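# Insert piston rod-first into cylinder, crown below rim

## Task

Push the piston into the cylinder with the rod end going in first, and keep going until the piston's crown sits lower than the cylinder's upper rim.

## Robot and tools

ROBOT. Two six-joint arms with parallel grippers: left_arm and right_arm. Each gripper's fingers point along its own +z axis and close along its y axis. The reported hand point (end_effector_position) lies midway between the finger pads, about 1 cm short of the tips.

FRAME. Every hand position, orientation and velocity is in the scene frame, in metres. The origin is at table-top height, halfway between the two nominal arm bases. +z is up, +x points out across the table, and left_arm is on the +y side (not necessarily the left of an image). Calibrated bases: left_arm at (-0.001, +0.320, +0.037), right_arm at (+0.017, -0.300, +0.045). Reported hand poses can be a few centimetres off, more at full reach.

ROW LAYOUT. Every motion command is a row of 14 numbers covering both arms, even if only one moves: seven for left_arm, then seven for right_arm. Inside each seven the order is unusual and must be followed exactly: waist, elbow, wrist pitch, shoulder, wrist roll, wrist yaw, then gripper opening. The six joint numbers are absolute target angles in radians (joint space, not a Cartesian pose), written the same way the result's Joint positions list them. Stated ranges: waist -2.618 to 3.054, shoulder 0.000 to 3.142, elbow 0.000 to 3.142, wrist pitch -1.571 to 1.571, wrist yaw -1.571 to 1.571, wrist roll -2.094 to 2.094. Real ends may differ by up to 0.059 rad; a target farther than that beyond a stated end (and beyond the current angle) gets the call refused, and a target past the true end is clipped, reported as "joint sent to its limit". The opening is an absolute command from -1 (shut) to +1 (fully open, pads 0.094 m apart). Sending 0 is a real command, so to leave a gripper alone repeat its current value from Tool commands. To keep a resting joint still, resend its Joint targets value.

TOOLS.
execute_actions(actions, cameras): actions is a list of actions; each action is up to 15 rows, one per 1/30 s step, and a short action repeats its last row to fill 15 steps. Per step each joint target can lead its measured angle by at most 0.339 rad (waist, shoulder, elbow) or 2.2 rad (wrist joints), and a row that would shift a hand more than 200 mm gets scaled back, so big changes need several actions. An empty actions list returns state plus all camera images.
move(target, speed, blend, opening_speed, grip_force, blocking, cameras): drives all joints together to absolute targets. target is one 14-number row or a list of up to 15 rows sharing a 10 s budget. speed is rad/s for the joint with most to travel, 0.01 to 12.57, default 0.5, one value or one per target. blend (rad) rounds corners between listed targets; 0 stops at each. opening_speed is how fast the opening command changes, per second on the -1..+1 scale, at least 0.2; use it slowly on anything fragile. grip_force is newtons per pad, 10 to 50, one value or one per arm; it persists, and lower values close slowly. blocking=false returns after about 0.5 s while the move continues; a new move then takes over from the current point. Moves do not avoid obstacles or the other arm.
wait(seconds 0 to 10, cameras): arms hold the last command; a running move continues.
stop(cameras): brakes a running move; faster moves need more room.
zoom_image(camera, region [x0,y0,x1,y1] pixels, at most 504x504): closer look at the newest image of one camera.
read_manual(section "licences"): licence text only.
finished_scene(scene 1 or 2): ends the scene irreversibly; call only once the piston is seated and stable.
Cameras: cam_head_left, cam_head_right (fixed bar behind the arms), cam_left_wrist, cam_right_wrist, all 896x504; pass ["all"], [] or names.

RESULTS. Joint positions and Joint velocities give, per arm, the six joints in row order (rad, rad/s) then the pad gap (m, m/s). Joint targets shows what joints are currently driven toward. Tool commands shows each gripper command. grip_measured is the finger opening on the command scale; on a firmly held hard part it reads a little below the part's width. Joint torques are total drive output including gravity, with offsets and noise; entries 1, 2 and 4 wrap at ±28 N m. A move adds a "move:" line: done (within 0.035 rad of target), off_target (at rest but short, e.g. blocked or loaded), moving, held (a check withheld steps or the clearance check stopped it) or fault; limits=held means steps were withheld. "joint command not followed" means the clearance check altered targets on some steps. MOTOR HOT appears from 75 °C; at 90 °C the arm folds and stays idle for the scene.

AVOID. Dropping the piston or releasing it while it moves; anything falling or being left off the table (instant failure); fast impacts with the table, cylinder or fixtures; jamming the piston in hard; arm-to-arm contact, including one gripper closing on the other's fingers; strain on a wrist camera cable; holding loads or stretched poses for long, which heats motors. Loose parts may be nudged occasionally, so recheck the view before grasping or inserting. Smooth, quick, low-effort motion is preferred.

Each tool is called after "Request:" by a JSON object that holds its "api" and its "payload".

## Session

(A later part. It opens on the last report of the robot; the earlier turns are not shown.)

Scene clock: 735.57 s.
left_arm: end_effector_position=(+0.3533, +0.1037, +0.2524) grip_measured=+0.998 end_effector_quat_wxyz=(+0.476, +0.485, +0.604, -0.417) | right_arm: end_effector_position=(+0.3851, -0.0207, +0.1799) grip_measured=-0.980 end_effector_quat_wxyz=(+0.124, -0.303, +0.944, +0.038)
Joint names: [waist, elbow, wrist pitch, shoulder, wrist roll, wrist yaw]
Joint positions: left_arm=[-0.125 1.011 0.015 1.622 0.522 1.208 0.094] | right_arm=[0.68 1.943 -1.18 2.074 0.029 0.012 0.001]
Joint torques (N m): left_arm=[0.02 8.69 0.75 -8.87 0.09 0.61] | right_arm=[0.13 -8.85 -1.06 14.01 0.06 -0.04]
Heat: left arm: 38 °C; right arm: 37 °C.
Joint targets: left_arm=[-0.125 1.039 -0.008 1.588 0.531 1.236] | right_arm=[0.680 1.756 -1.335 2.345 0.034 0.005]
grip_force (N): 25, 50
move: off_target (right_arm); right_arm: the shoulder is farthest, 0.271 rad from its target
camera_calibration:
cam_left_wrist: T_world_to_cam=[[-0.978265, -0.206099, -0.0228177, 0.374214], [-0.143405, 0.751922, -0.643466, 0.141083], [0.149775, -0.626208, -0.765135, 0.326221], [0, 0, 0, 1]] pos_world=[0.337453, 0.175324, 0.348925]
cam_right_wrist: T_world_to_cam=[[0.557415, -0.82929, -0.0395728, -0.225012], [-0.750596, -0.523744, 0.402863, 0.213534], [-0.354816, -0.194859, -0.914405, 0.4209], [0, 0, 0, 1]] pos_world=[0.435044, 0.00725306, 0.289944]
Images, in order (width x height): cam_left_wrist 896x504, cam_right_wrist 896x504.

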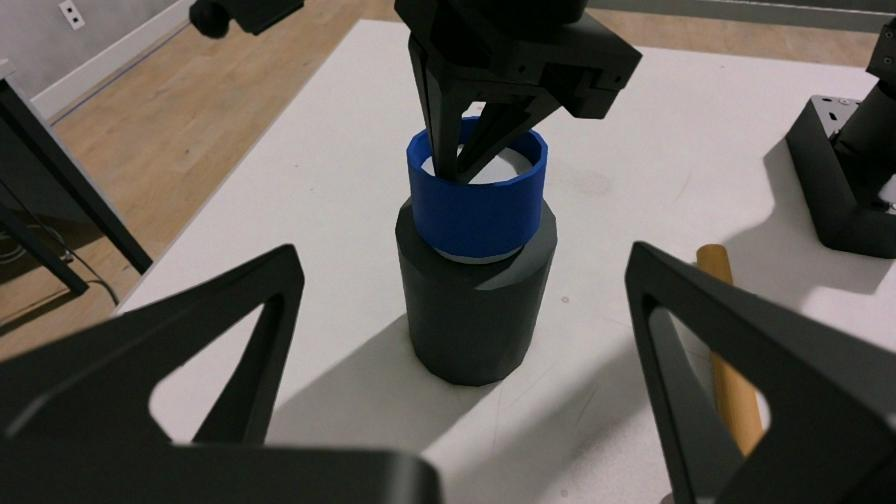

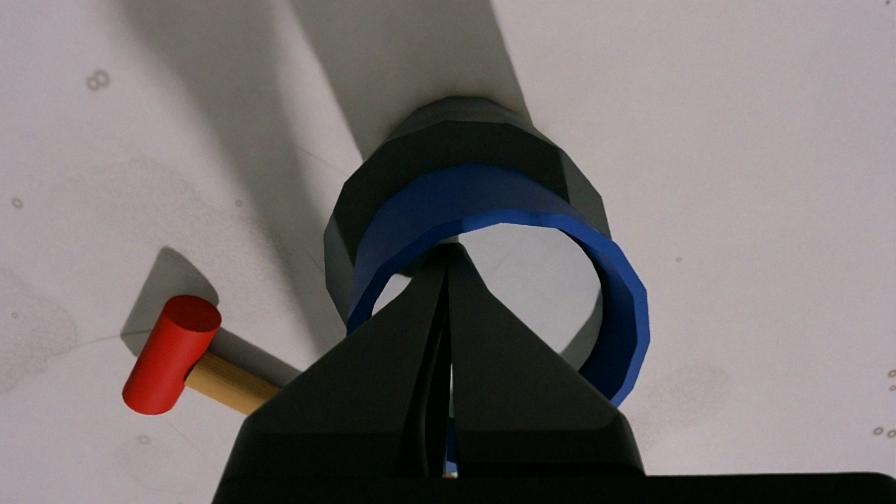

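Request:
{"api": "move", "payload": {"target": [[-0.1247, 1.0395, -0.0078, 1.5876, 0.5305, 1.2358, 1.0, 0.680, 1.965, -1.19, 2.05, 0.034, 0.005, -1.0], [-0.1247, 1.0395, -0.0078, 1.5876, 0.5305, 1.2358, 1.0, 0.680, 2.16, -1.30, 2.00, 0.034, 0.005, -1.0], [-0.1247, 1.0395, -0.0078, 1.5876, 0.5305, 1.2358, 1.0, 0.10, 1.95, -1.25, 1.70, 0.034, 0.005, -1.0]], "speed": [0.25, 0.4, 0.7], "blend": [0.03, 0.05, 0], "cameras": ["cam_left_wrist", "cam_head_right"]}}

Request:
{"api": "zoom_image", "payload": {"camera": "cam_left_wrist", "region": [390, 90, 590, 290]}}

Scene clock: 744.27 s.
left_arm: end_effector_position=(+0.3533, +0.1037, +0.2524) grip_measured=+0.998 end_effector_quat_wxyz=(+0.476, +0.485, +0.604, -0.417) | right_arm: end_effector_position=(+0.4298, -0.2730, +0.3265) grip_measured=-0.980 end_effector_quat_wxyz=(+0.269, -0.017, +0.963, +0.010)
Joint names: [waist, elbow, wrist pitch, shoulder, wrist roll, wrist yaw]
Joint positions: left_arm=[-0.125 1.011 0.015 1.622 0.522 1.208 0.094] | right_arm=[0.094 1.962 -1.264 1.723 0.03 0.005 0.001]
Joint torques (N m): left_arm=[0.01 8.69 0.75 -8.87 0.1 0.61] | right_arm=[0.64 4.44 1.38 -9.83 0.05 -0.04]
Heat: left arm: 37 °C; right arm: 37 °C.
Joint targets: left_arm=[-0.125 1.039 -0.008 1.588 0.531 1.236] | right_arm=[0.100 1.950 -1.250 1.700 0.034 0.005]
grip_force (N): 25, 50
move: done
camera_calibration:
cam_left_wrist: T_world_to_cam=[[-0.978265, -0.206099, -0.0228177, 0.374214], [-0.143405, 0.751922, -0.643466, 0.141083], [0.149775, -0.626208, -0.765135, 0.326221], [0, 0, 0, 1]] pos_world=[0.337453, 0.175324, 0.348925]
Images, in order (width x height): cam_head_right 896x504, cam_left_wrist 896x504.

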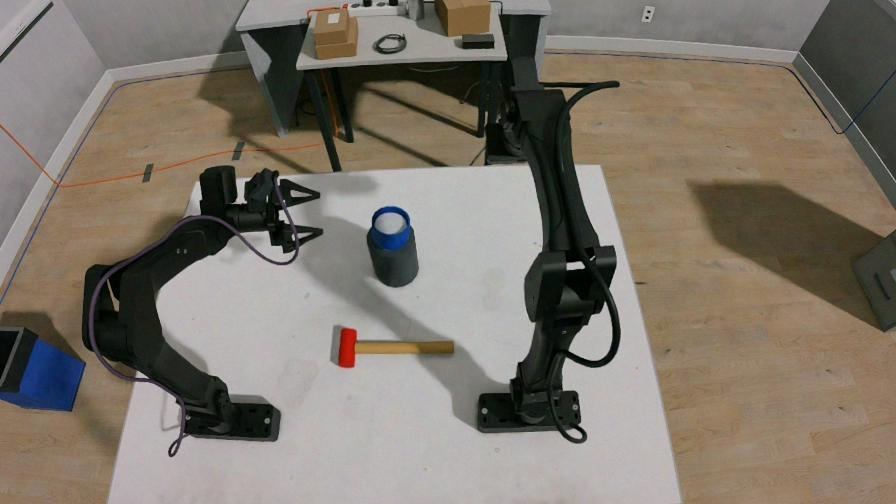

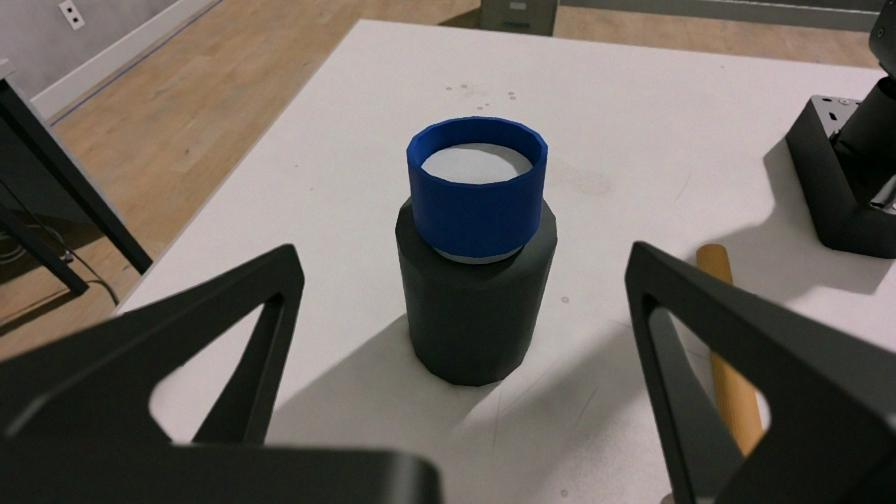

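Scaled by 2.520 from the camera's 896x504 image, which has a finer 1280x720 frame.

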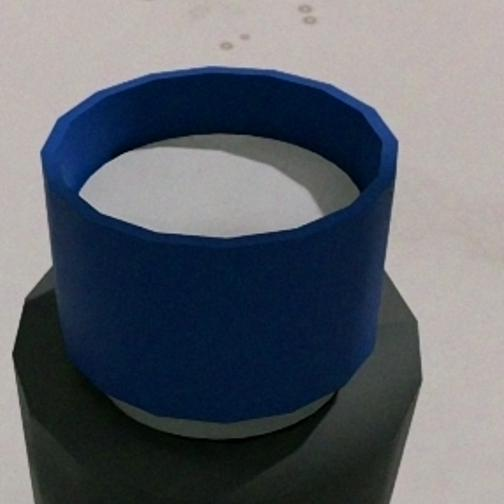

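Request:
{"api": "move", "payload": {"target": [-0.735, 0.80, 0.960, 1.700, 0.0, 0.0, 1.0, 0.10, 1.95, -1.25, 1.70, 0.034, 0.005, -1.0], "speed": 0.8, "cameras": ["cam_left_wrist"]}}

Request:
{"api": "zoom_image", "payload": {"camera": "cam_left_wrist", "region": [250, 180, 690, 504]}}

Scene clock: 749.00 s.
left_arm: end_effector_position=(+0.3695, -0.0205, +0.2851) grip_measured=+0.998 end_effector_quat_wxyz=(+0.681, +0.255, +0.634, -0.264) | right_arm: end_effector_position=(+0.4298, -0.2730, +0.3265) grip_measured=-0.980 end_effector_quat_wxyz=(+0.269, -0.017, +0.963, +0.010)
Joint names: [waist, elbow, wrist pitch, shoulder, wrist roll, wrist yaw]
Joint positions: left_arm=[-0.734 0.81 0.939 1.683 0.012 0.012 0.094] | right_arm=[0.094 1.962 -1.264 1.723 0.03 0.005 0.001]
Joint torques (N m): left_arm=[-0.1 5.61 1.59 -5.44 -0.1 -0.13] | right_arm=[0.61 4.42 1.37 -9.91 0.06 0]
Heat: left arm: 38 °C; right arm: 37 °C.
Joint targets: left_arm=[-0.735 0.800 0.960 1.700 0.000 0.000] | right_arm=[0.100 1.950 -1.250 1.700 0.034 0.005]
grip_force (N): 25, 50
move: done
camera_calibration:
cam_left_wrist: T_world_to_cam=[[-0.649356, -0.757378, -0.0686638, 0.245459], [-0.393823, 0.41214, -0.82161, 0.394234], [0.650569, -0.506476, -0.565899, 0.0315964], [0, 0, 0, 1]] pos_world=[0.294093, 0.0394285, 0.358641]
Images, in order (width x height): cam_left_wrist 896x504.

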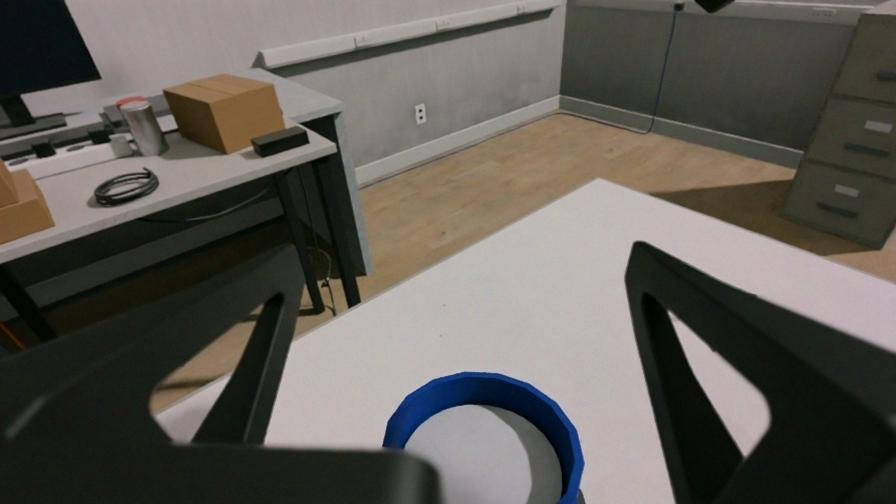

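Scaled by 1.145 from the camera's 896x504 image, which has a finer 1280x720 frame.

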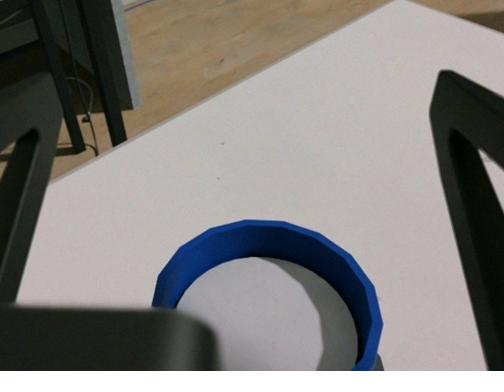

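Request:
{"api": "move", "payload": {"target": [-0.740, 0.702, 1.250, 1.911, 0.0, 0.0, 1.0, 0.10, 1.95, -1.25, 1.70, 0.034, 0.005, -1.0], "speed": 0.3, "cameras": ["cam_left_wrist"]}}

Request:
{"api": "zoom_image", "payload": {"camera": "cam_left_wrist", "region": [250, 180, 690, 504]}}

Scene clock: 752.70 s.
left_arm: end_effector_position=(+0.3689, -0.0197, +0.2116) grip_measured=+0.998 end_effector_quat_wxyz=(+0.673, +0.258, +0.643, -0.261) | right_arm: end_effector_position=(+0.4298, -0.2730, +0.3265) grip_measured=-0.980 end_effector_quat_wxyz=(+0.269, -0.017, +0.963, +0.010)
Joint names: [waist, elbow, wrist pitch, shoulder, wrist roll, wrist yaw]
Joint positions: left_arm=[-0.734 0.709 1.227 1.894 0.011 0.011 0.094] | right_arm=[0.094 1.962 -1.264 1.723 0.03 0.005 0.001]
Joint torques (N m): left_arm=[-0.57 4.63 1.6 -6.2 -0.11 -0.15] | right_arm=[0.64 4.36 1.34 -9.77 0.03 -0.01]
Heat: left arm: 39 °C; right arm: 37 °C.
Joint targets: left_arm=[-0.740 0.702 1.250 1.911 0.000 0.000] | right_arm=[0.100 1.950 -1.250 1.700 0.034 0.005]
grip_force (N): 25, 50
move: done
camera_calibration:
cam_left_wrist: T_world_to_cam=[[-0.650029, -0.756764, -0.069068, 0.240937], [-0.409001, 0.425015, -0.807515, 0.336109], [0.640453, -0.496659, -0.58579, -0.00106235], [0, 0, 0, 1]] pos_world=[0.294766, 0.0389537, 0.287432]
Images, in order (width x height): cam_left_wrist 896x504.

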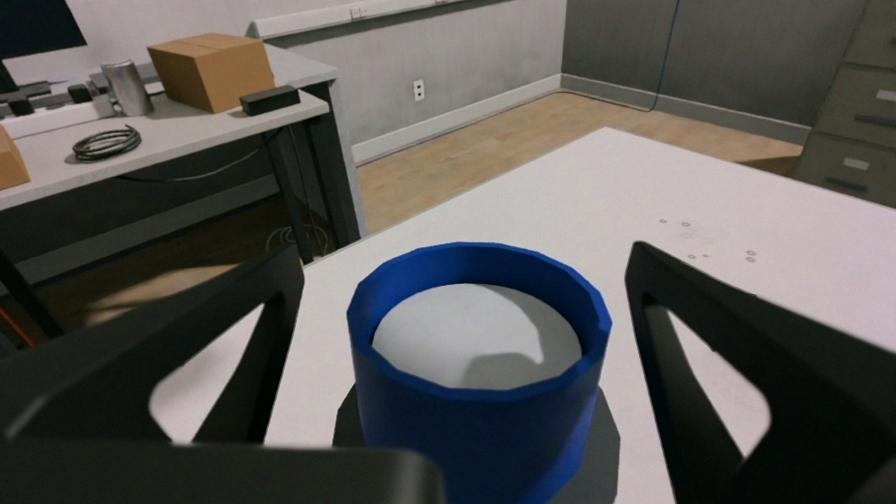

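Scaled by 1.145 from the camera's 896x504 image, which has a finer 1280x720 frame.

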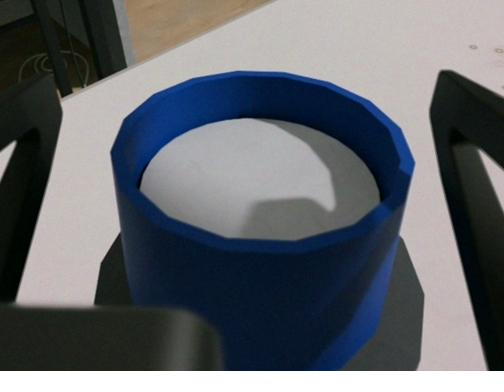

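Request:
{"api": "move", "payload": {"target": [-0.747, 0.690, 1.290, 1.969, 0.0, 0.0, 1.0, 0.10, 1.95, -1.25, 1.70, 0.034, 0.005, -1.0], "speed": 0.2, "cameras": ["cam_left_wrist"]}}

Request:
{"api": "zoom_image", "payload": {"camera": "cam_left_wrist", "region": [250, 180, 690, 504]}}

Scene clock: 755.63 s.
left_arm: end_effector_position=(+0.3667, -0.0221, +0.1903) grip_measured=+0.998 end_effector_quat_wxyz=(+0.663, +0.263, +0.651, -0.259) | right_arm: end_effector_position=(+0.4298, -0.2730, +0.3265) grip_measured=-0.980 end_effector_quat_wxyz=(+0.269, -0.017, +0.963, +0.010)
Joint names: [waist, elbow, wrist pitch, shoulder, wrist roll, wrist yaw]
Joint positions: left_arm=[-0.741 0.698 1.267 1.95 0.011 0.011 0.094] | right_arm=[0.094 1.962 -1.264 1.723 0.03 0.005 0.001]
Joint torques (N m): left_arm=[-0.62 4.29 1.63 -6.24 -0.11 -0.14] | right_arm=[0.62 4.48 1.38 -9.83 0.03 0]
Heat: left arm: 39 °C; right arm: 37 °C.
Joint targets: left_arm=[-0.747 0.690 1.290 1.969 0.000 0.000] | right_arm=[0.100 1.950 -1.250 1.700 0.034 0.005]
grip_force (N): 25, 50
move: done
camera_calibration:
cam_left_wrist: T_world_to_cam=[[-0.656331, -0.751231, -0.069864, 0.238749], [-0.422146, 0.442403, -0.791247, 0.321174], [0.625318, -0.489827, -0.607492, -0.00343524], [0, 0, 0, 1]] pos_world=[0.294429, 0.0355842, 0.268721]
Images, in order (width x height): cam_left_wrist 896x504.

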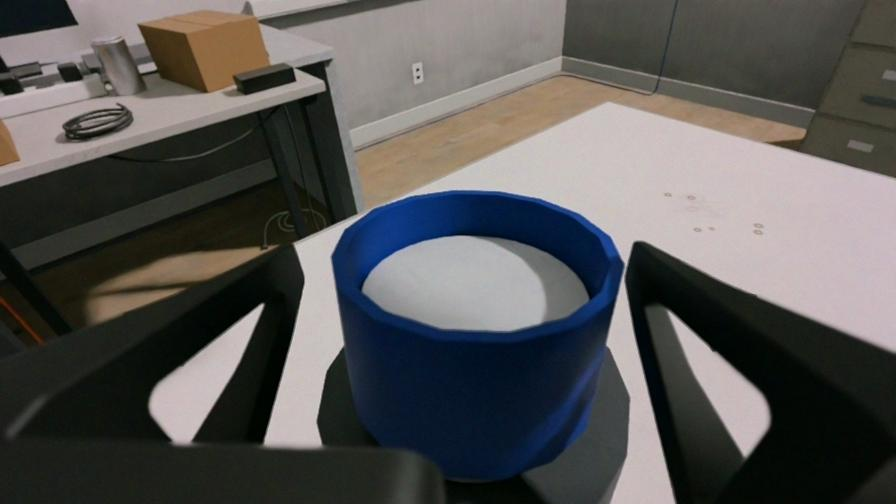

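Scaled by 1.145 from the camera's 896x504 image, which has a finer 1280x720 frame.

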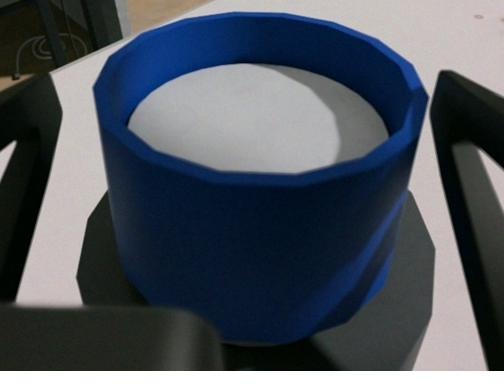

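Request:
{"api": "move", "payload": {"target": [[-0.747, 0.690, 1.290, 1.975, 0.0, 0.0, 1.0, 0.10, 1.95, -1.25, 1.70, 0.034, 0.005, -1.0], [-0.747, 0.690, 1.290, 1.975, 0.0, 0.0, 0.6, 0.10, 1.95, -1.25, 1.70, 0.034, 0.005, -1.0]], "speed": 0.2, "opening_speed": 0.3, "cameras": ["cam_left_wrist"]}}

Request:
{"api": "zoom_image", "payload": {"camera": "cam_left_wrist", "region": [250, 180, 690, 504]}}

Scene clock: 758.87 s.
left_arm: end_effector_position=(+0.3663, -0.0225, +0.1904) grip_measured=+0.694 end_effector_quat_wxyz=(+0.663, +0.264, +0.651, -0.260) | right_arm: end_effector_position=(+0.4298, -0.2730, +0.3265) grip_measured=-0.980 end_effector_quat_wxyz=(+0.269, -0.017, +0.963, +0.010)
Joint names: [waist, elbow, wrist pitch, shoulder, wrist roll, wrist yaw]
Joint positions: left_arm=[-0.742 0.698 1.267 1.95 0.011 0.011 0.08] | right_arm=[0.094 1.962 -1.264 1.723 0.03 0.005 0.001]
Joint torques (N m): left_arm=[-0.5 4.29 1.62 -5.81 -0.11 -0.14] | right_arm=[0.62 4.45 1.37 -9.84 0.04 -0.01]
Heat: left arm: 40 °C; right arm: 37 °C.
Joint targets: left_arm=[-0.747 0.690 1.290 1.975 0.000 0.000] | right_arm=[0.100 1.950 -1.250 1.700 0.034 0.005]
grip_force (N): 25, 50
move: done
camera_calibration:
cam_left_wrist: T_world_to_cam=[[-0.657181, -0.75049, -0.0698417, 0.238544], [-0.421368, 0.442639, -0.79153, 0.321019], [0.62495, -0.490749, -0.607126, -0.00335192], [0, 0, 0, 1]] pos_world=[0.294128, 0.035284, 0.268722]
Images, in order (width x height): cam_left_wrist 896x504.

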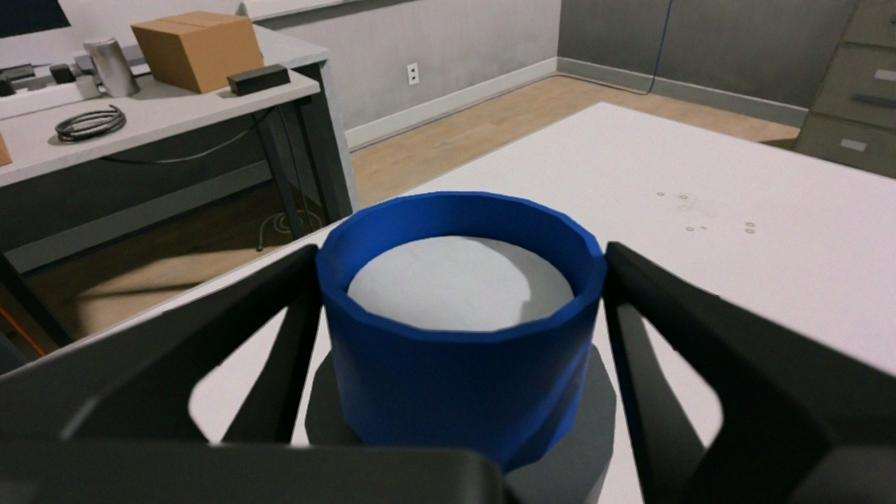

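Scaled by 1.145 from the camera's 896x504 image, which has a finer 1280x720 frame.

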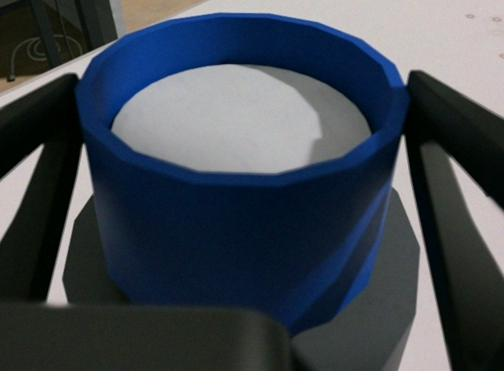

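Request:
{"api": "move", "payload": {"target": [-0.747, 0.690, 1.200, 1.860, 0.0, 0.0, 0.55, 0.10, 1.95, -1.25, 1.70, 0.034, 0.005, -1.0], "speed": 0.1, "grip_force": [45, 50], "cameras": ["cam_left_wrist", "cam_head_left", "cam_head_right"]}}

Request:
{"api": "zoom_image", "payload": {"camera": "cam_head_right", "region": [320, 170, 440, 300]}}

Scene clock: 761.23 s.
left_arm: end_effector_position=(+0.3659, -0.0222, +0.1901) grip_measured=+0.679 end_effector_quat_wxyz=(+0.652, +0.268, +0.661, -0.256) | right_arm: end_effector_position=(+0.4298, -0.2730, +0.3265) grip_measured=-0.980 end_effector_quat_wxyz=(+0.269, -0.017, +0.963, +0.010)
Joint names: [waist, elbow, wrist pitch, shoulder, wrist roll, wrist yaw]
Joint positions: left_arm=[-0.742 0.701 1.2 1.918 0.011 0.011 0.079] | right_arm=[0.094 1.962 -1.264 1.723 0.03 0.005 0.001]
Joint torques (N m): left_arm=[-0.51 4.26 1.41 -11.85 -0.11 -0.14] | right_arm=[0.61 4.44 1.33 -9.81 0.05 -0.01]
Heat: left arm: 40 °C; right arm: 37 °C.
Joint targets: left_arm=[-0.747 0.690 1.200 1.860 0.000 0.000] | right_arm=[0.100 1.950 -1.250 1.700 0.034 0.005]
grip_force (N): 45, 50
move: off_target (left_arm); left_arm: the shoulder is farthest, 0.058 rad from its target
camera_calibration:
cam_left_wrist: T_world_to_cam=[[-0.658857, -0.74894, -0.0706865, 0.239331], [-0.440016, 0.459887, -0.771291, 0.323892], [0.610158, -0.477067, -0.632546, 0.00739578], [0, 0, 0, 1]] pos_world=[0.29569, 0.033819, 0.271411]
Images, in order (width x height): cam_head_left 896x504, cam_head_right 896x504, cam_left_wrist 896x504.

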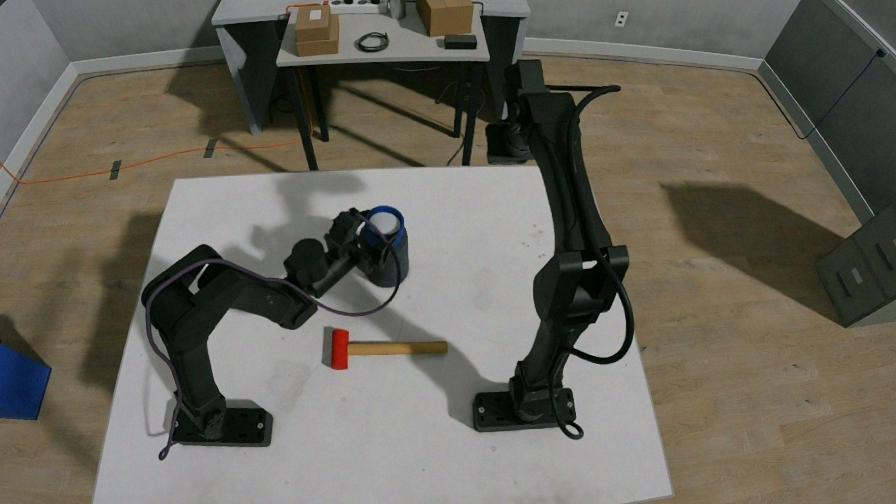

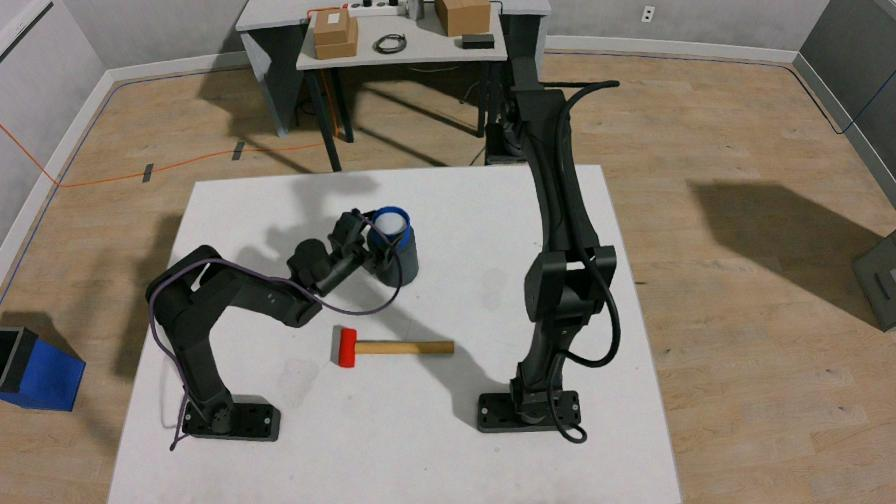

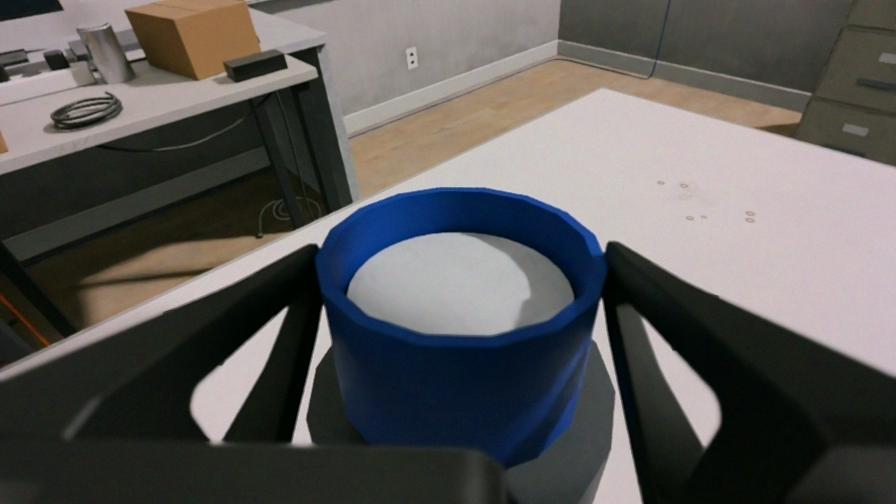

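Scaled by 3.877 from the camera's 896x504 image, which has a finer 1280x720 frame.

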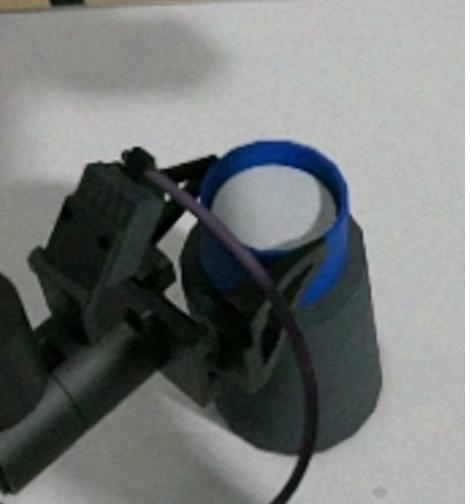

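Request:
{"api": "move", "payload": {"target": [-0.747, 0.690, 1.200, 1.800, 0.0, 0.0, 0.55, 0.10, 1.95, -1.25, 1.70, 0.034, 0.005, -1.0], "speed": 0.1, "cameras": ["cam_left_wrist"]}}

Request:
{"api": "zoom_image", "payload": {"camera": "cam_left_wrist", "region": [250, 180, 690, 504]}}

Scene clock: 762.70 s.
left_arm: end_effector_position=(+0.3659, -0.0222, +0.1922) grip_measured=+0.678 end_effector_quat_wxyz=(+0.645, +0.271, +0.668, -0.253) | right_arm: end_effector_position=(+0.4298, -0.2730, +0.3265) grip_measured=-0.980 end_effector_quat_wxyz=(+0.269, -0.017, +0.963, +0.010)
Joint names: [waist, elbow, wrist pitch, shoulder, wrist roll, wrist yaw]
Joint positions: left_arm=[-0.742 0.707 1.144 1.89 0.011 0.011 0.079] | right_arm=[0.094 1.962 -1.264 1.723 0.03 0.005 0.001]
Joint torques (N m): left_arm=[-0.5 3.93 1.96 -14.22 -0.11 -0.15] | right_arm=[0.62 4.42 1.35 -9.83 0.06 0]
Heat: left arm: 40 °C; right arm: 37 °C.
Joint targets: left_arm=[-0.747 0.690 1.200 1.800 0.000 0.000] | right_arm=[0.100 1.950 -1.250 1.700 0.034 0.005]
grip_force (N): 45, 50
move: off_target (left_arm); left_arm: the shoulder is farthest, 0.090 rad from its target
camera_calibration:
cam_left_wrist: T_world_to_cam=[[-0.659943, -0.747931, -0.0712299, 0.240011], [-0.451979, 0.470955, -0.757572, 0.327488], [0.600158, -0.46776, -0.648853, 0.0157396], [0, 0, 0, 1]] pos_world=[0.296966, 0.0326421, 0.275405]
Images, in order (width x height): cam_left_wrist 896x504.

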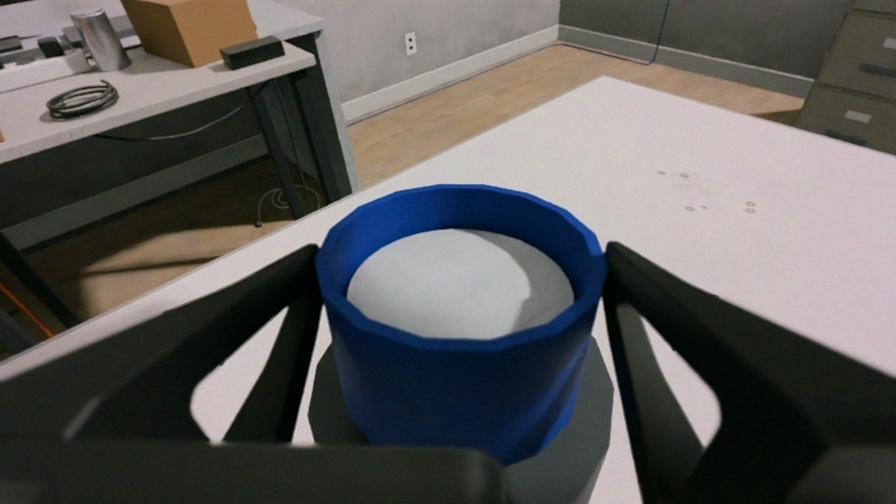

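Scaled by 1.145 from the camera's 896x504 image, which has a finer 1280x720 frame.

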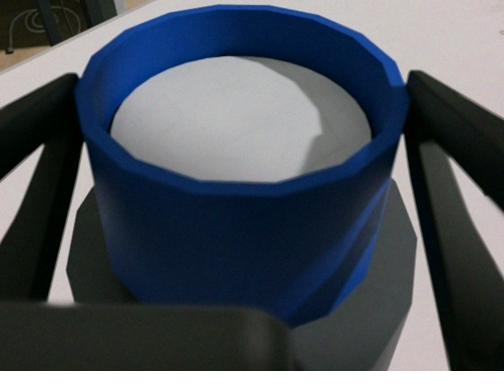

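Request:
{"api": "move", "payload": {"target": [-0.747, 0.690, 1.290, 1.790, 0.0, 0.0, 0.55, 0.10, 1.95, -1.25, 1.70, 0.034, 0.005, -1.0], "speed": 0.1, "cameras": ["cam_left_wrist"]}}

Request:
{"api": "zoom_image", "payload": {"camera": "cam_left_wrist", "region": [250, 180, 690, 504]}}

Scene clock: 764.63 s.
left_arm: end_effector_position=(+0.3659, -0.0222, +0.1940) grip_measured=+0.678 end_effector_quat_wxyz=(+0.648, +0.270, +0.666, -0.254) | right_arm: end_effector_position=(+0.4298, -0.2730, +0.3265) grip_measured=-0.980 end_effector_quat_wxyz=(+0.269, -0.017, +0.963, +0.010)
Joint names: [waist, elbow, wrist pitch, shoulder, wrist roll, wrist yaw]
Joint positions: left_arm=[-0.742 0.707 1.151 1.89 0.011 0.011 0.079] | right_arm=[0.094 1.962 -1.264 1.723 0.03 0.005 0.001]
Joint torques (N m): left_arm=[-0.5 3.92 2.74 -14.97 -0.11 -0.15] | right_arm=[0.65 4.42 1.36 -9.74 0.06 0.03]
Heat: left arm: 41 °C; right arm: 37 °C.
Joint targets: left_arm=[-0.747 0.690 1.290 1.790 0.000 0.000] | right_arm=[0.100 1.950 -1.250 1.700 0.034 0.005]
grip_force (N): 45, 50
move: off_target (left_arm); left_arm: the wrist pitch is farthest, 0.139 rad from its target
camera_calibration:
cam_left_wrist: T_world_to_cam=[[-0.659591, -0.748261, -0.0710327, 0.239918], [-0.447943, 0.467223, -0.762266, 0.328217], [0.603562, -0.470965, -0.643354, 0.0145737], [0, 0, 0, 1]] pos_world=[0.296474, 0.0330342, 0.276607]
Images, in order (width x height): cam_left_wrist 896x504.

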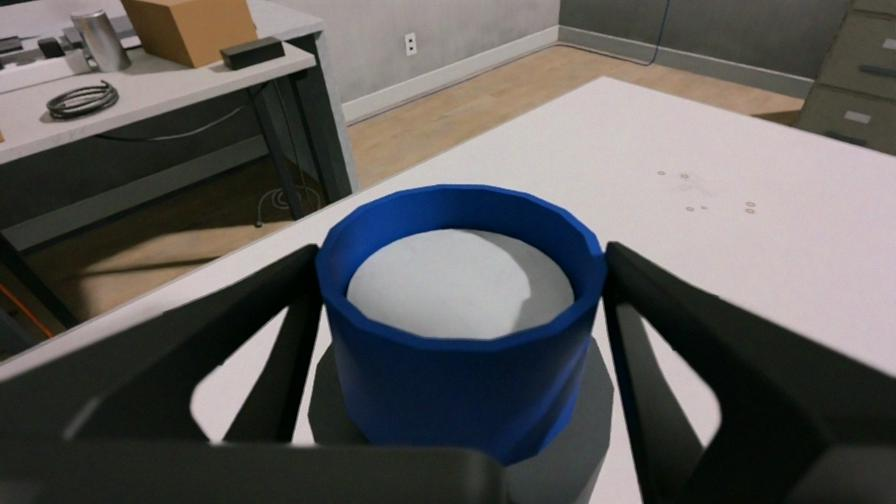

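Scaled by 1.145 from the camera's 896x504 image, which has a finer 1280x720 frame.

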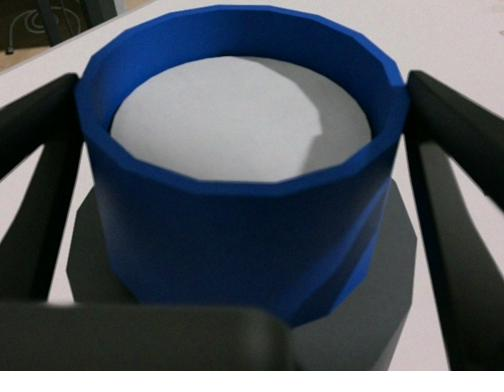

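Request:
{"api": "move", "payload": {"target": [-0.724, 0.690, 1.290, 1.800, -0.14, 0.0, 0.55, 0.10, 1.95, -1.25, 1.70, 0.034, 0.005, -1.0], "speed": 0.1, "cameras": ["cam_left_wrist"]}}

Request:
{"api": "zoom_image", "payload": {"camera": "cam_left_wrist", "region": [250, 180, 690, 504]}}

Scene clock: 769.07 s.
left_arm: end_effector_position=(+0.3645, -0.0145, +0.1987) grip_measured=+0.678 end_effector_quat_wxyz=(+0.635, +0.217, +0.679, -0.296) | right_arm: end_effector_position=(+0.4298, -0.2730, +0.3265) grip_measured=-0.980 end_effector_quat_wxyz=(+0.269, -0.017, +0.963, +0.010)
Joint names: [waist, elbow, wrist pitch, shoulder, wrist roll, wrist yaw]
Joint positions: left_arm=[-0.734 0.681 1.17 1.868 -0.126 0.006 0.079] | right_arm=[0.094 1.962 -1.264 1.723 0.03 0.005 0.001]
Joint torques (N m): left_arm=[0.92 5.83 2.56 -12.31 -0.12 -0.09] | right_arm=[0.57 4.3 1.36 -9.76 0.07 0]
Motor temperatures (°C): left_arm=[28 30 44 34 26 28 26] | right_arm=[29 34 37 33 28 29 32]
Heat: left arm: 44 °C; right arm: 37 °C.
Joint targets: left_arm=[-0.724 0.690 1.290 1.800 -0.140 0.000] | right_arm=[0.100 1.950 -1.250 1.700 0.034 0.005]
grip_force (N): 45, 50
move: off_target (left_arm); left_arm: the wrist pitch is farthest, 0.120 rad from its target
camera_calibration:
cam_left_wrist: T_world_to_cam=[[-0.647692, -0.758973, 0.0667549, 0.213229], [-0.518568, 0.374947, -0.768441, 0.353129], [0.558196, -0.53233, -0.636429, 0.0363095], [0, 0, 0, 1]] pos_world=[0.30096, 0.0487591, 0.280233]
Images, in order (width x height): cam_left_wrist 896x504.

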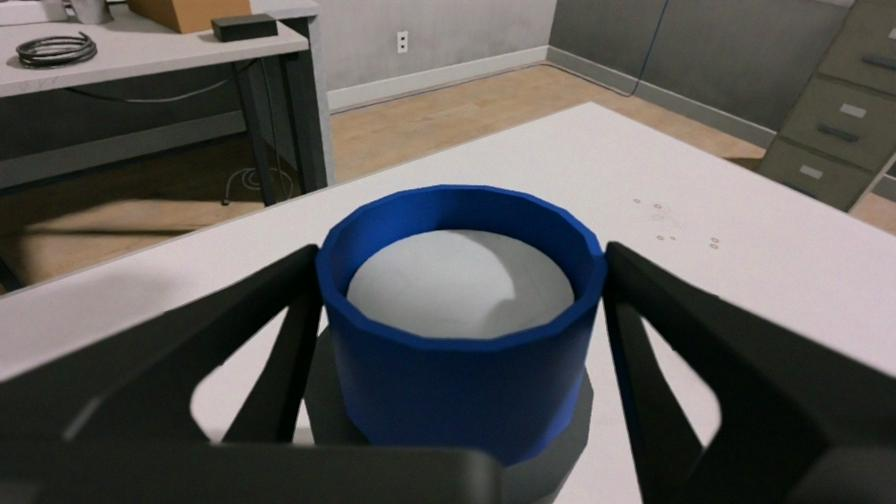

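Scaled by 1.145 from the camera's 896x504 image, which has a finer 1280x720 frame.

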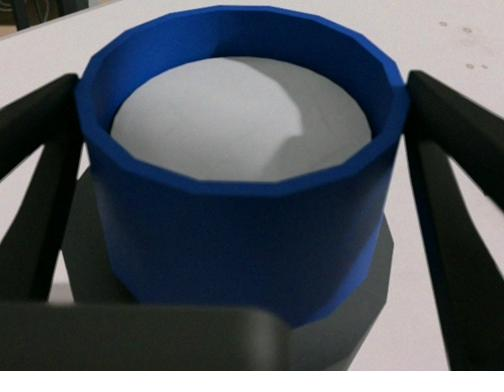

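Request:
{"api": "move", "payload": {"target": [-0.724, 0.690, 1.290, 1.730, -0.14, 0.0, 0.55, 0.10, 1.95, -1.25, 1.70, 0.034, 0.005, -1.0], "speed": 0.1, "cameras": ["cam_left_wrist"]}}

Request:
{"api": "zoom_image", "payload": {"camera": "cam_left_wrist", "region": [250, 180, 690, 504]}}

Scene clock: 771.40 s.
left_arm: end_effector_position=(+0.3624, -0.0097, +0.2232) grip_measured=+0.678 end_effector_quat_wxyz=(+0.651, +0.210, +0.663, -0.303) | right_arm: end_effector_position=(+0.4298, -0.2730, +0.3265) grip_measured=-0.980 end_effector_quat_wxyz=(+0.269, -0.017, +0.963, +0.010)
Joint names: [waist, elbow, wrist pitch, shoulder, wrist roll, wrist yaw]
Joint positions: left_arm=[-0.73 0.674 1.166 1.808 -0.129 0.006 0.079] | right_arm=[0.094 1.962 -1.264 1.723 0.03 0.005 0.001]
Joint torques (N m): left_arm=[0.53 6.63 2.58 -12.74 -0.11 -0.09] | right_arm=[0.59 4.45 1.37 -9.81 0.07 -0.01]
Heat: left arm: 45 °C; right arm: 37 °C.
Joint targets: left_arm=[-0.724 0.690 1.290 1.730 -0.140 0.000] | right_arm=[0.100 1.950 -1.250 1.700 0.034 0.005]
grip_force (N): 45, 50
move: off_target (left_arm); left_arm: the wrist pitch is farthest, 0.124 rad from its target
camera_calibration:
cam_left_wrist: T_world_to_cam=[[-0.646908, -0.759298, 0.0705414, 0.212635], [-0.492962, 0.345824, -0.79837, 0.366203], [0.581806, -0.551246, -0.598022, 0.0382692], [0, 0, 0, 1]] pos_world=[0.295814, 0.0559071, 0.300252]
Images, in order (width x height): cam_left_wrist 896x504.

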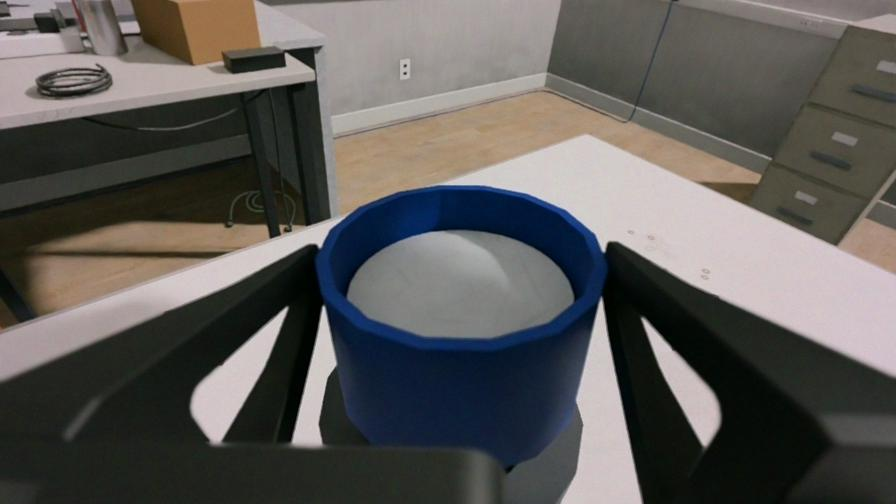

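Scaled by 1.145 from the camera's 896x504 image, which has a finer 1280x720 frame.

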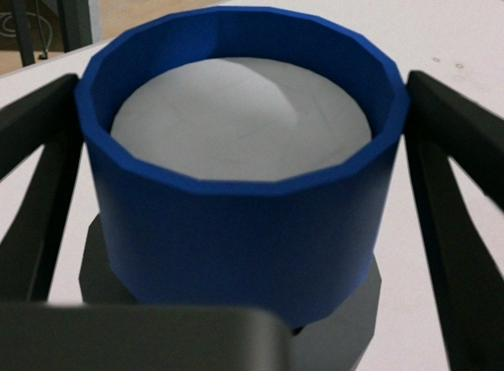

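Request:
{"api": "move", "payload": {"target": [-0.724, 0.690, 1.290, 1.730, -0.14, 0.0, 0.55, -0.05, 1.0395, -0.0078, 1.5876, -0.5305, -1.2358, -1.0], "speed": 0.8, "cameras": ["cam_left_wrist", "cam_right_wrist"]}}

Request:
{"api": "zoom_image", "payload": {"camera": "cam_right_wrist", "region": [300, 60, 600, 360]}}

Scene clock: 775.60 s.
left_arm: end_effector_position=(+0.3624, -0.0097, +0.2232) grip_measured=+0.678 end_effector_quat_wxyz=(+0.651, +0.210, +0.663, -0.303) | right_arm: end_effector_position=(+0.4107, -0.1583, +0.2727) grip_measured=-0.980 end_effector_quat_wxyz=(+0.519, -0.424, +0.645, +0.366)
Joint names: [waist, elbow, wrist pitch, shoulder, wrist roll, wrist yaw]
Joint positions: left_arm=[-0.73 0.674 1.166 1.808 -0.129 0.006 0.079] | right_arm=[-0.044 1.05 -0.017 1.617 -0.522 -1.213 0.001]
Joint torques (N m): left_arm=[0.53 6.63 2.58 -12.78 -0.11 -0.09] | right_arm=[-0.62 4.96 1.51 -10.07 -0.07 -0.48]
Heat: left arm: 48 °C; right arm: 37 °C.
Joint targets: left_arm=[-0.724 0.690 1.290 1.730 -0.140 0.000] | right_arm=[-0.050 1.040 -0.008 1.588 -0.530 -1.236]
grip_force (N): 45, 50
move: off_target (left_arm); left_arm: the wrist pitch is farthest, 0.124 rad from its target
camera_calibration:
cam_left_wrist: T_world_to_cam=[[-0.646908, -0.759298, 0.0705414, 0.212635], [-0.492962, 0.345824, -0.79837, 0.366203], [0.581806, -0.551246, -0.598022, 0.0382692], [0, 0, 0, 1]] pos_world=[0.295814, 0.0559071, 0.300252]
cam_right_wrist: T_world_to_cam=[[0.934998, -0.346104, -0.0774044, -0.41787], [-0.311711, -0.697871, -0.644835, 0.201236], [0.169162, 0.627047, -0.760392, 0.360837], [0, 0, 0, 1]] pos_world=[0.392395, -0.230452, 0.371796]
Images, in order (width x height): cam_left_wrist 896x504, cam_right_wrist 896x504.

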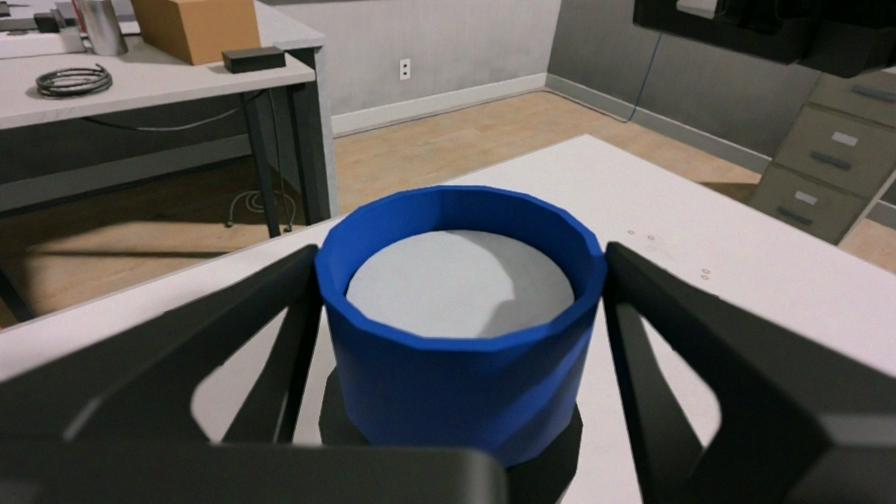

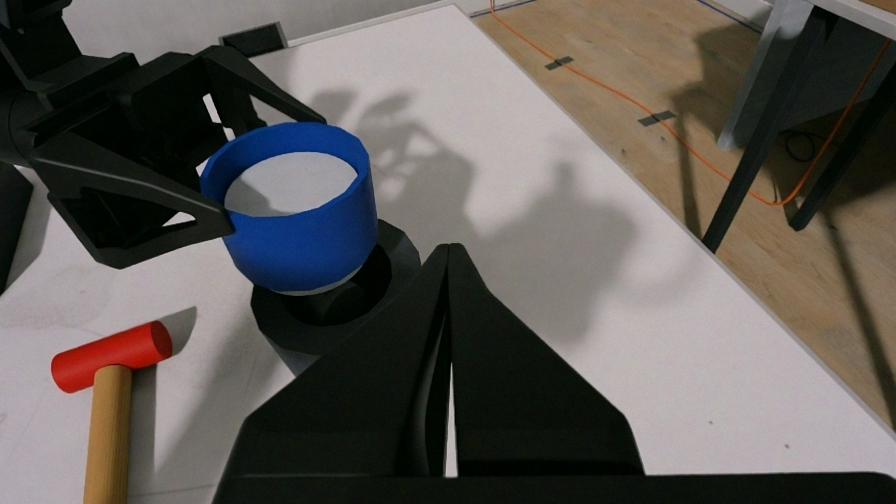

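Scaled by 1.680 from the camera's 896x504 image, which has a finer 1280x720 frame.

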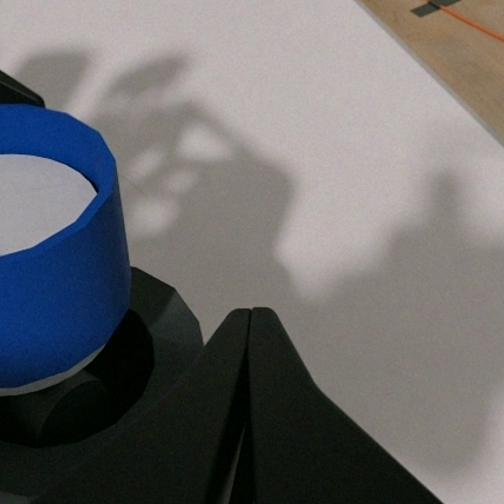

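Request:
{"api": "zoom_image", "payload": {"camera": "cam_right_wrist", "region": [180, 100, 440, 360]}}

Scaled by 1.938 from the camera's 896x504 image, which has a finer 1280x720 frame.

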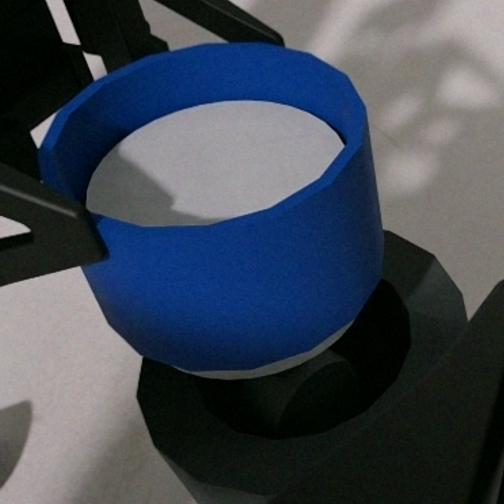

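Request:
{"api": "move", "payload": {"target": [-0.724, 0.690, 1.533, 1.974, -0.085, 0.0, 0.55, -0.05, 1.0395, -0.0078, 1.5876, -0.5305, -1.2358, -1.0], "speed": 0.2, "cameras": ["cam_left_wrist", "cam_right_wrist"]}}

Request:
{"api": "zoom_image", "payload": {"camera": "cam_right_wrist", "region": [180, 100, 440, 360]}}

Request:
{"api": "zoom_image", "payload": {"camera": "cam_left_wrist", "region": [250, 180, 690, 504]}}

Scene clock: 781.93 s.
left_arm: end_effector_position=(+0.3669, -0.0144, +0.1944) grip_measured=+0.678 end_effector_quat_wxyz=(+0.668, +0.217, +0.646, -0.298) | right_arm: end_effector_position=(+0.4106, -0.1582, +0.2727) grip_measured=-0.980 end_effector_quat_wxyz=(+0.519, -0.425, +0.645, +0.366)
Joint names: [waist, elbow, wrist pitch, shoulder, wrist roll, wrist yaw]
Joint positions: left_arm=[-0.73 0.674 1.379 1.981 -0.097 0.008 0.079] | right_arm=[-0.044 1.05 -0.017 1.617 -0.522 -1.213 0.001]
Joint torques (N m): left_arm=[0.53 5.86 2.86 -8.03 0.12 -0.11] | right_arm=[-0.66 5.04 1.47 -10.13 -0.09 -0.56]
Motor temperatures (°C): left_arm=[28 31 50 36 26 28 26] | right_arm=[29 34 37 34 28 29 32]
Heat: left arm: 50 °C; right arm: 37 °C.
Joint targets: left_arm=[-0.724 0.690 1.533 1.974 -0.085 0.000] | right_arm=[-0.050 1.040 -0.008 1.588 -0.530 -1.236]
grip_force (N): 45, 50
move: off_target (left_arm); left_arm: the wrist pitch is farthest, 0.154 rad from its target
camera_calibration:
cam_left_wrist: T_world_to_cam=[[-0.649933, -0.758938, 0.0400088, 0.221214], [-0.451579, 0.343305, -0.82354, 0.33671], [0.61128, -0.553313, -0.565846, -0.00124798], [0, 0, 0, 1]] pos_world=[0.296588, 0.0516024, 0.267738]
cam_right_wrist: T_world_to_cam=[[0.935197, -0.345715, -0.0767301, -0.418007], [-0.310944, -0.697957, -0.645113, 0.201052], [0.169471, 0.627166, -0.760225, 0.360774], [0, 0, 0, 1]] pos_world=[0.392294, -0.230451, 0.371897]
Images, in order (width x height): cam_left_wrist 896x504, cam_right_wrist 896x504.

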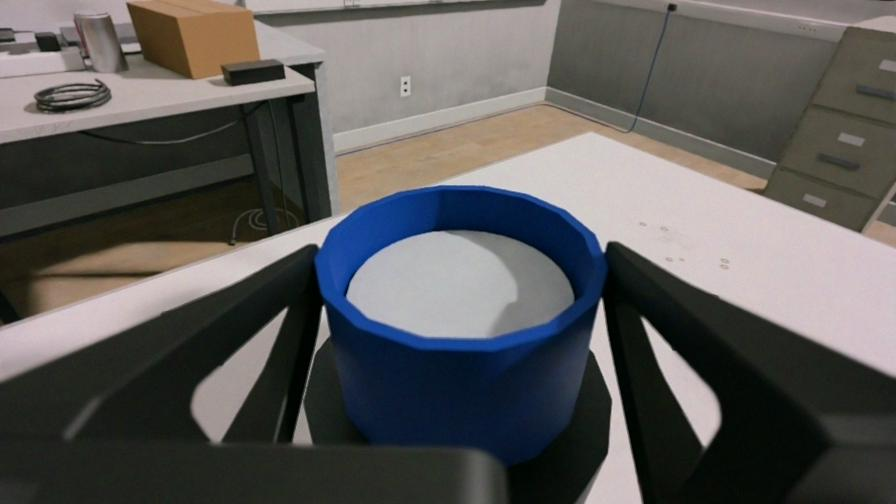

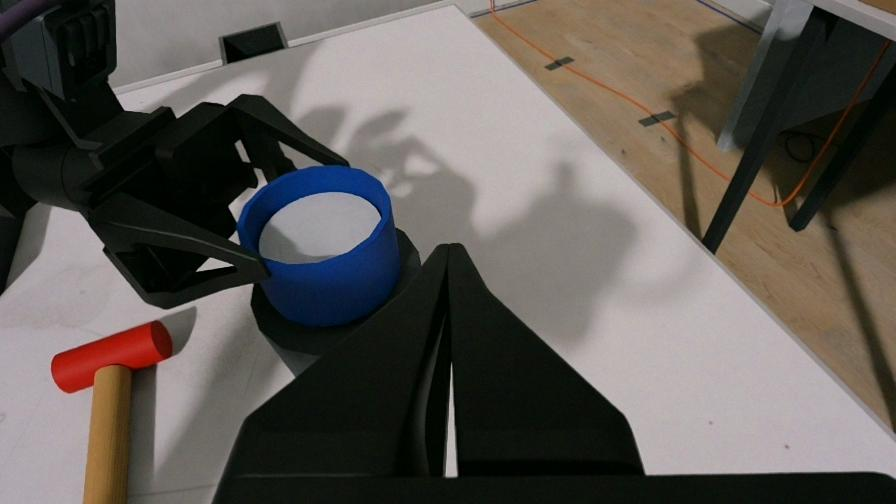

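Scaled by 1.938 from the camera's 896x504 image, which has a finer 1280x720 frame.

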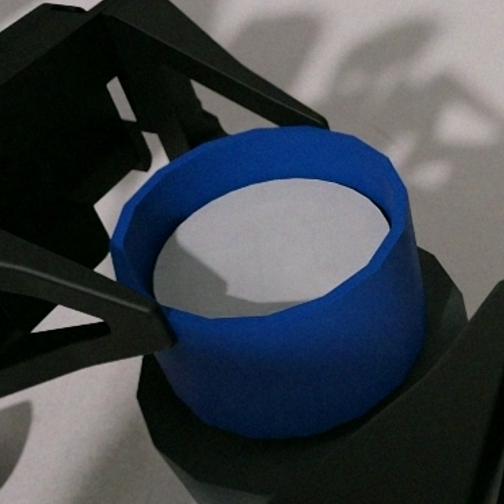

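Scaled by 1.145 from the camera's 896x504 image, which has a finer 1280x720 frame.

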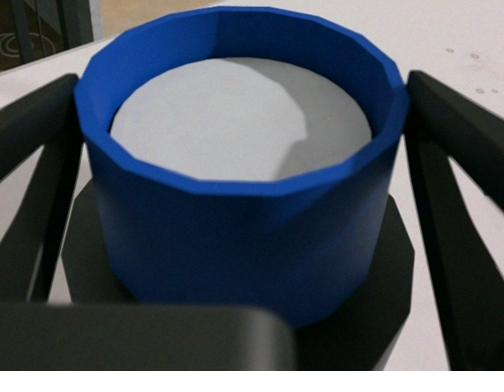

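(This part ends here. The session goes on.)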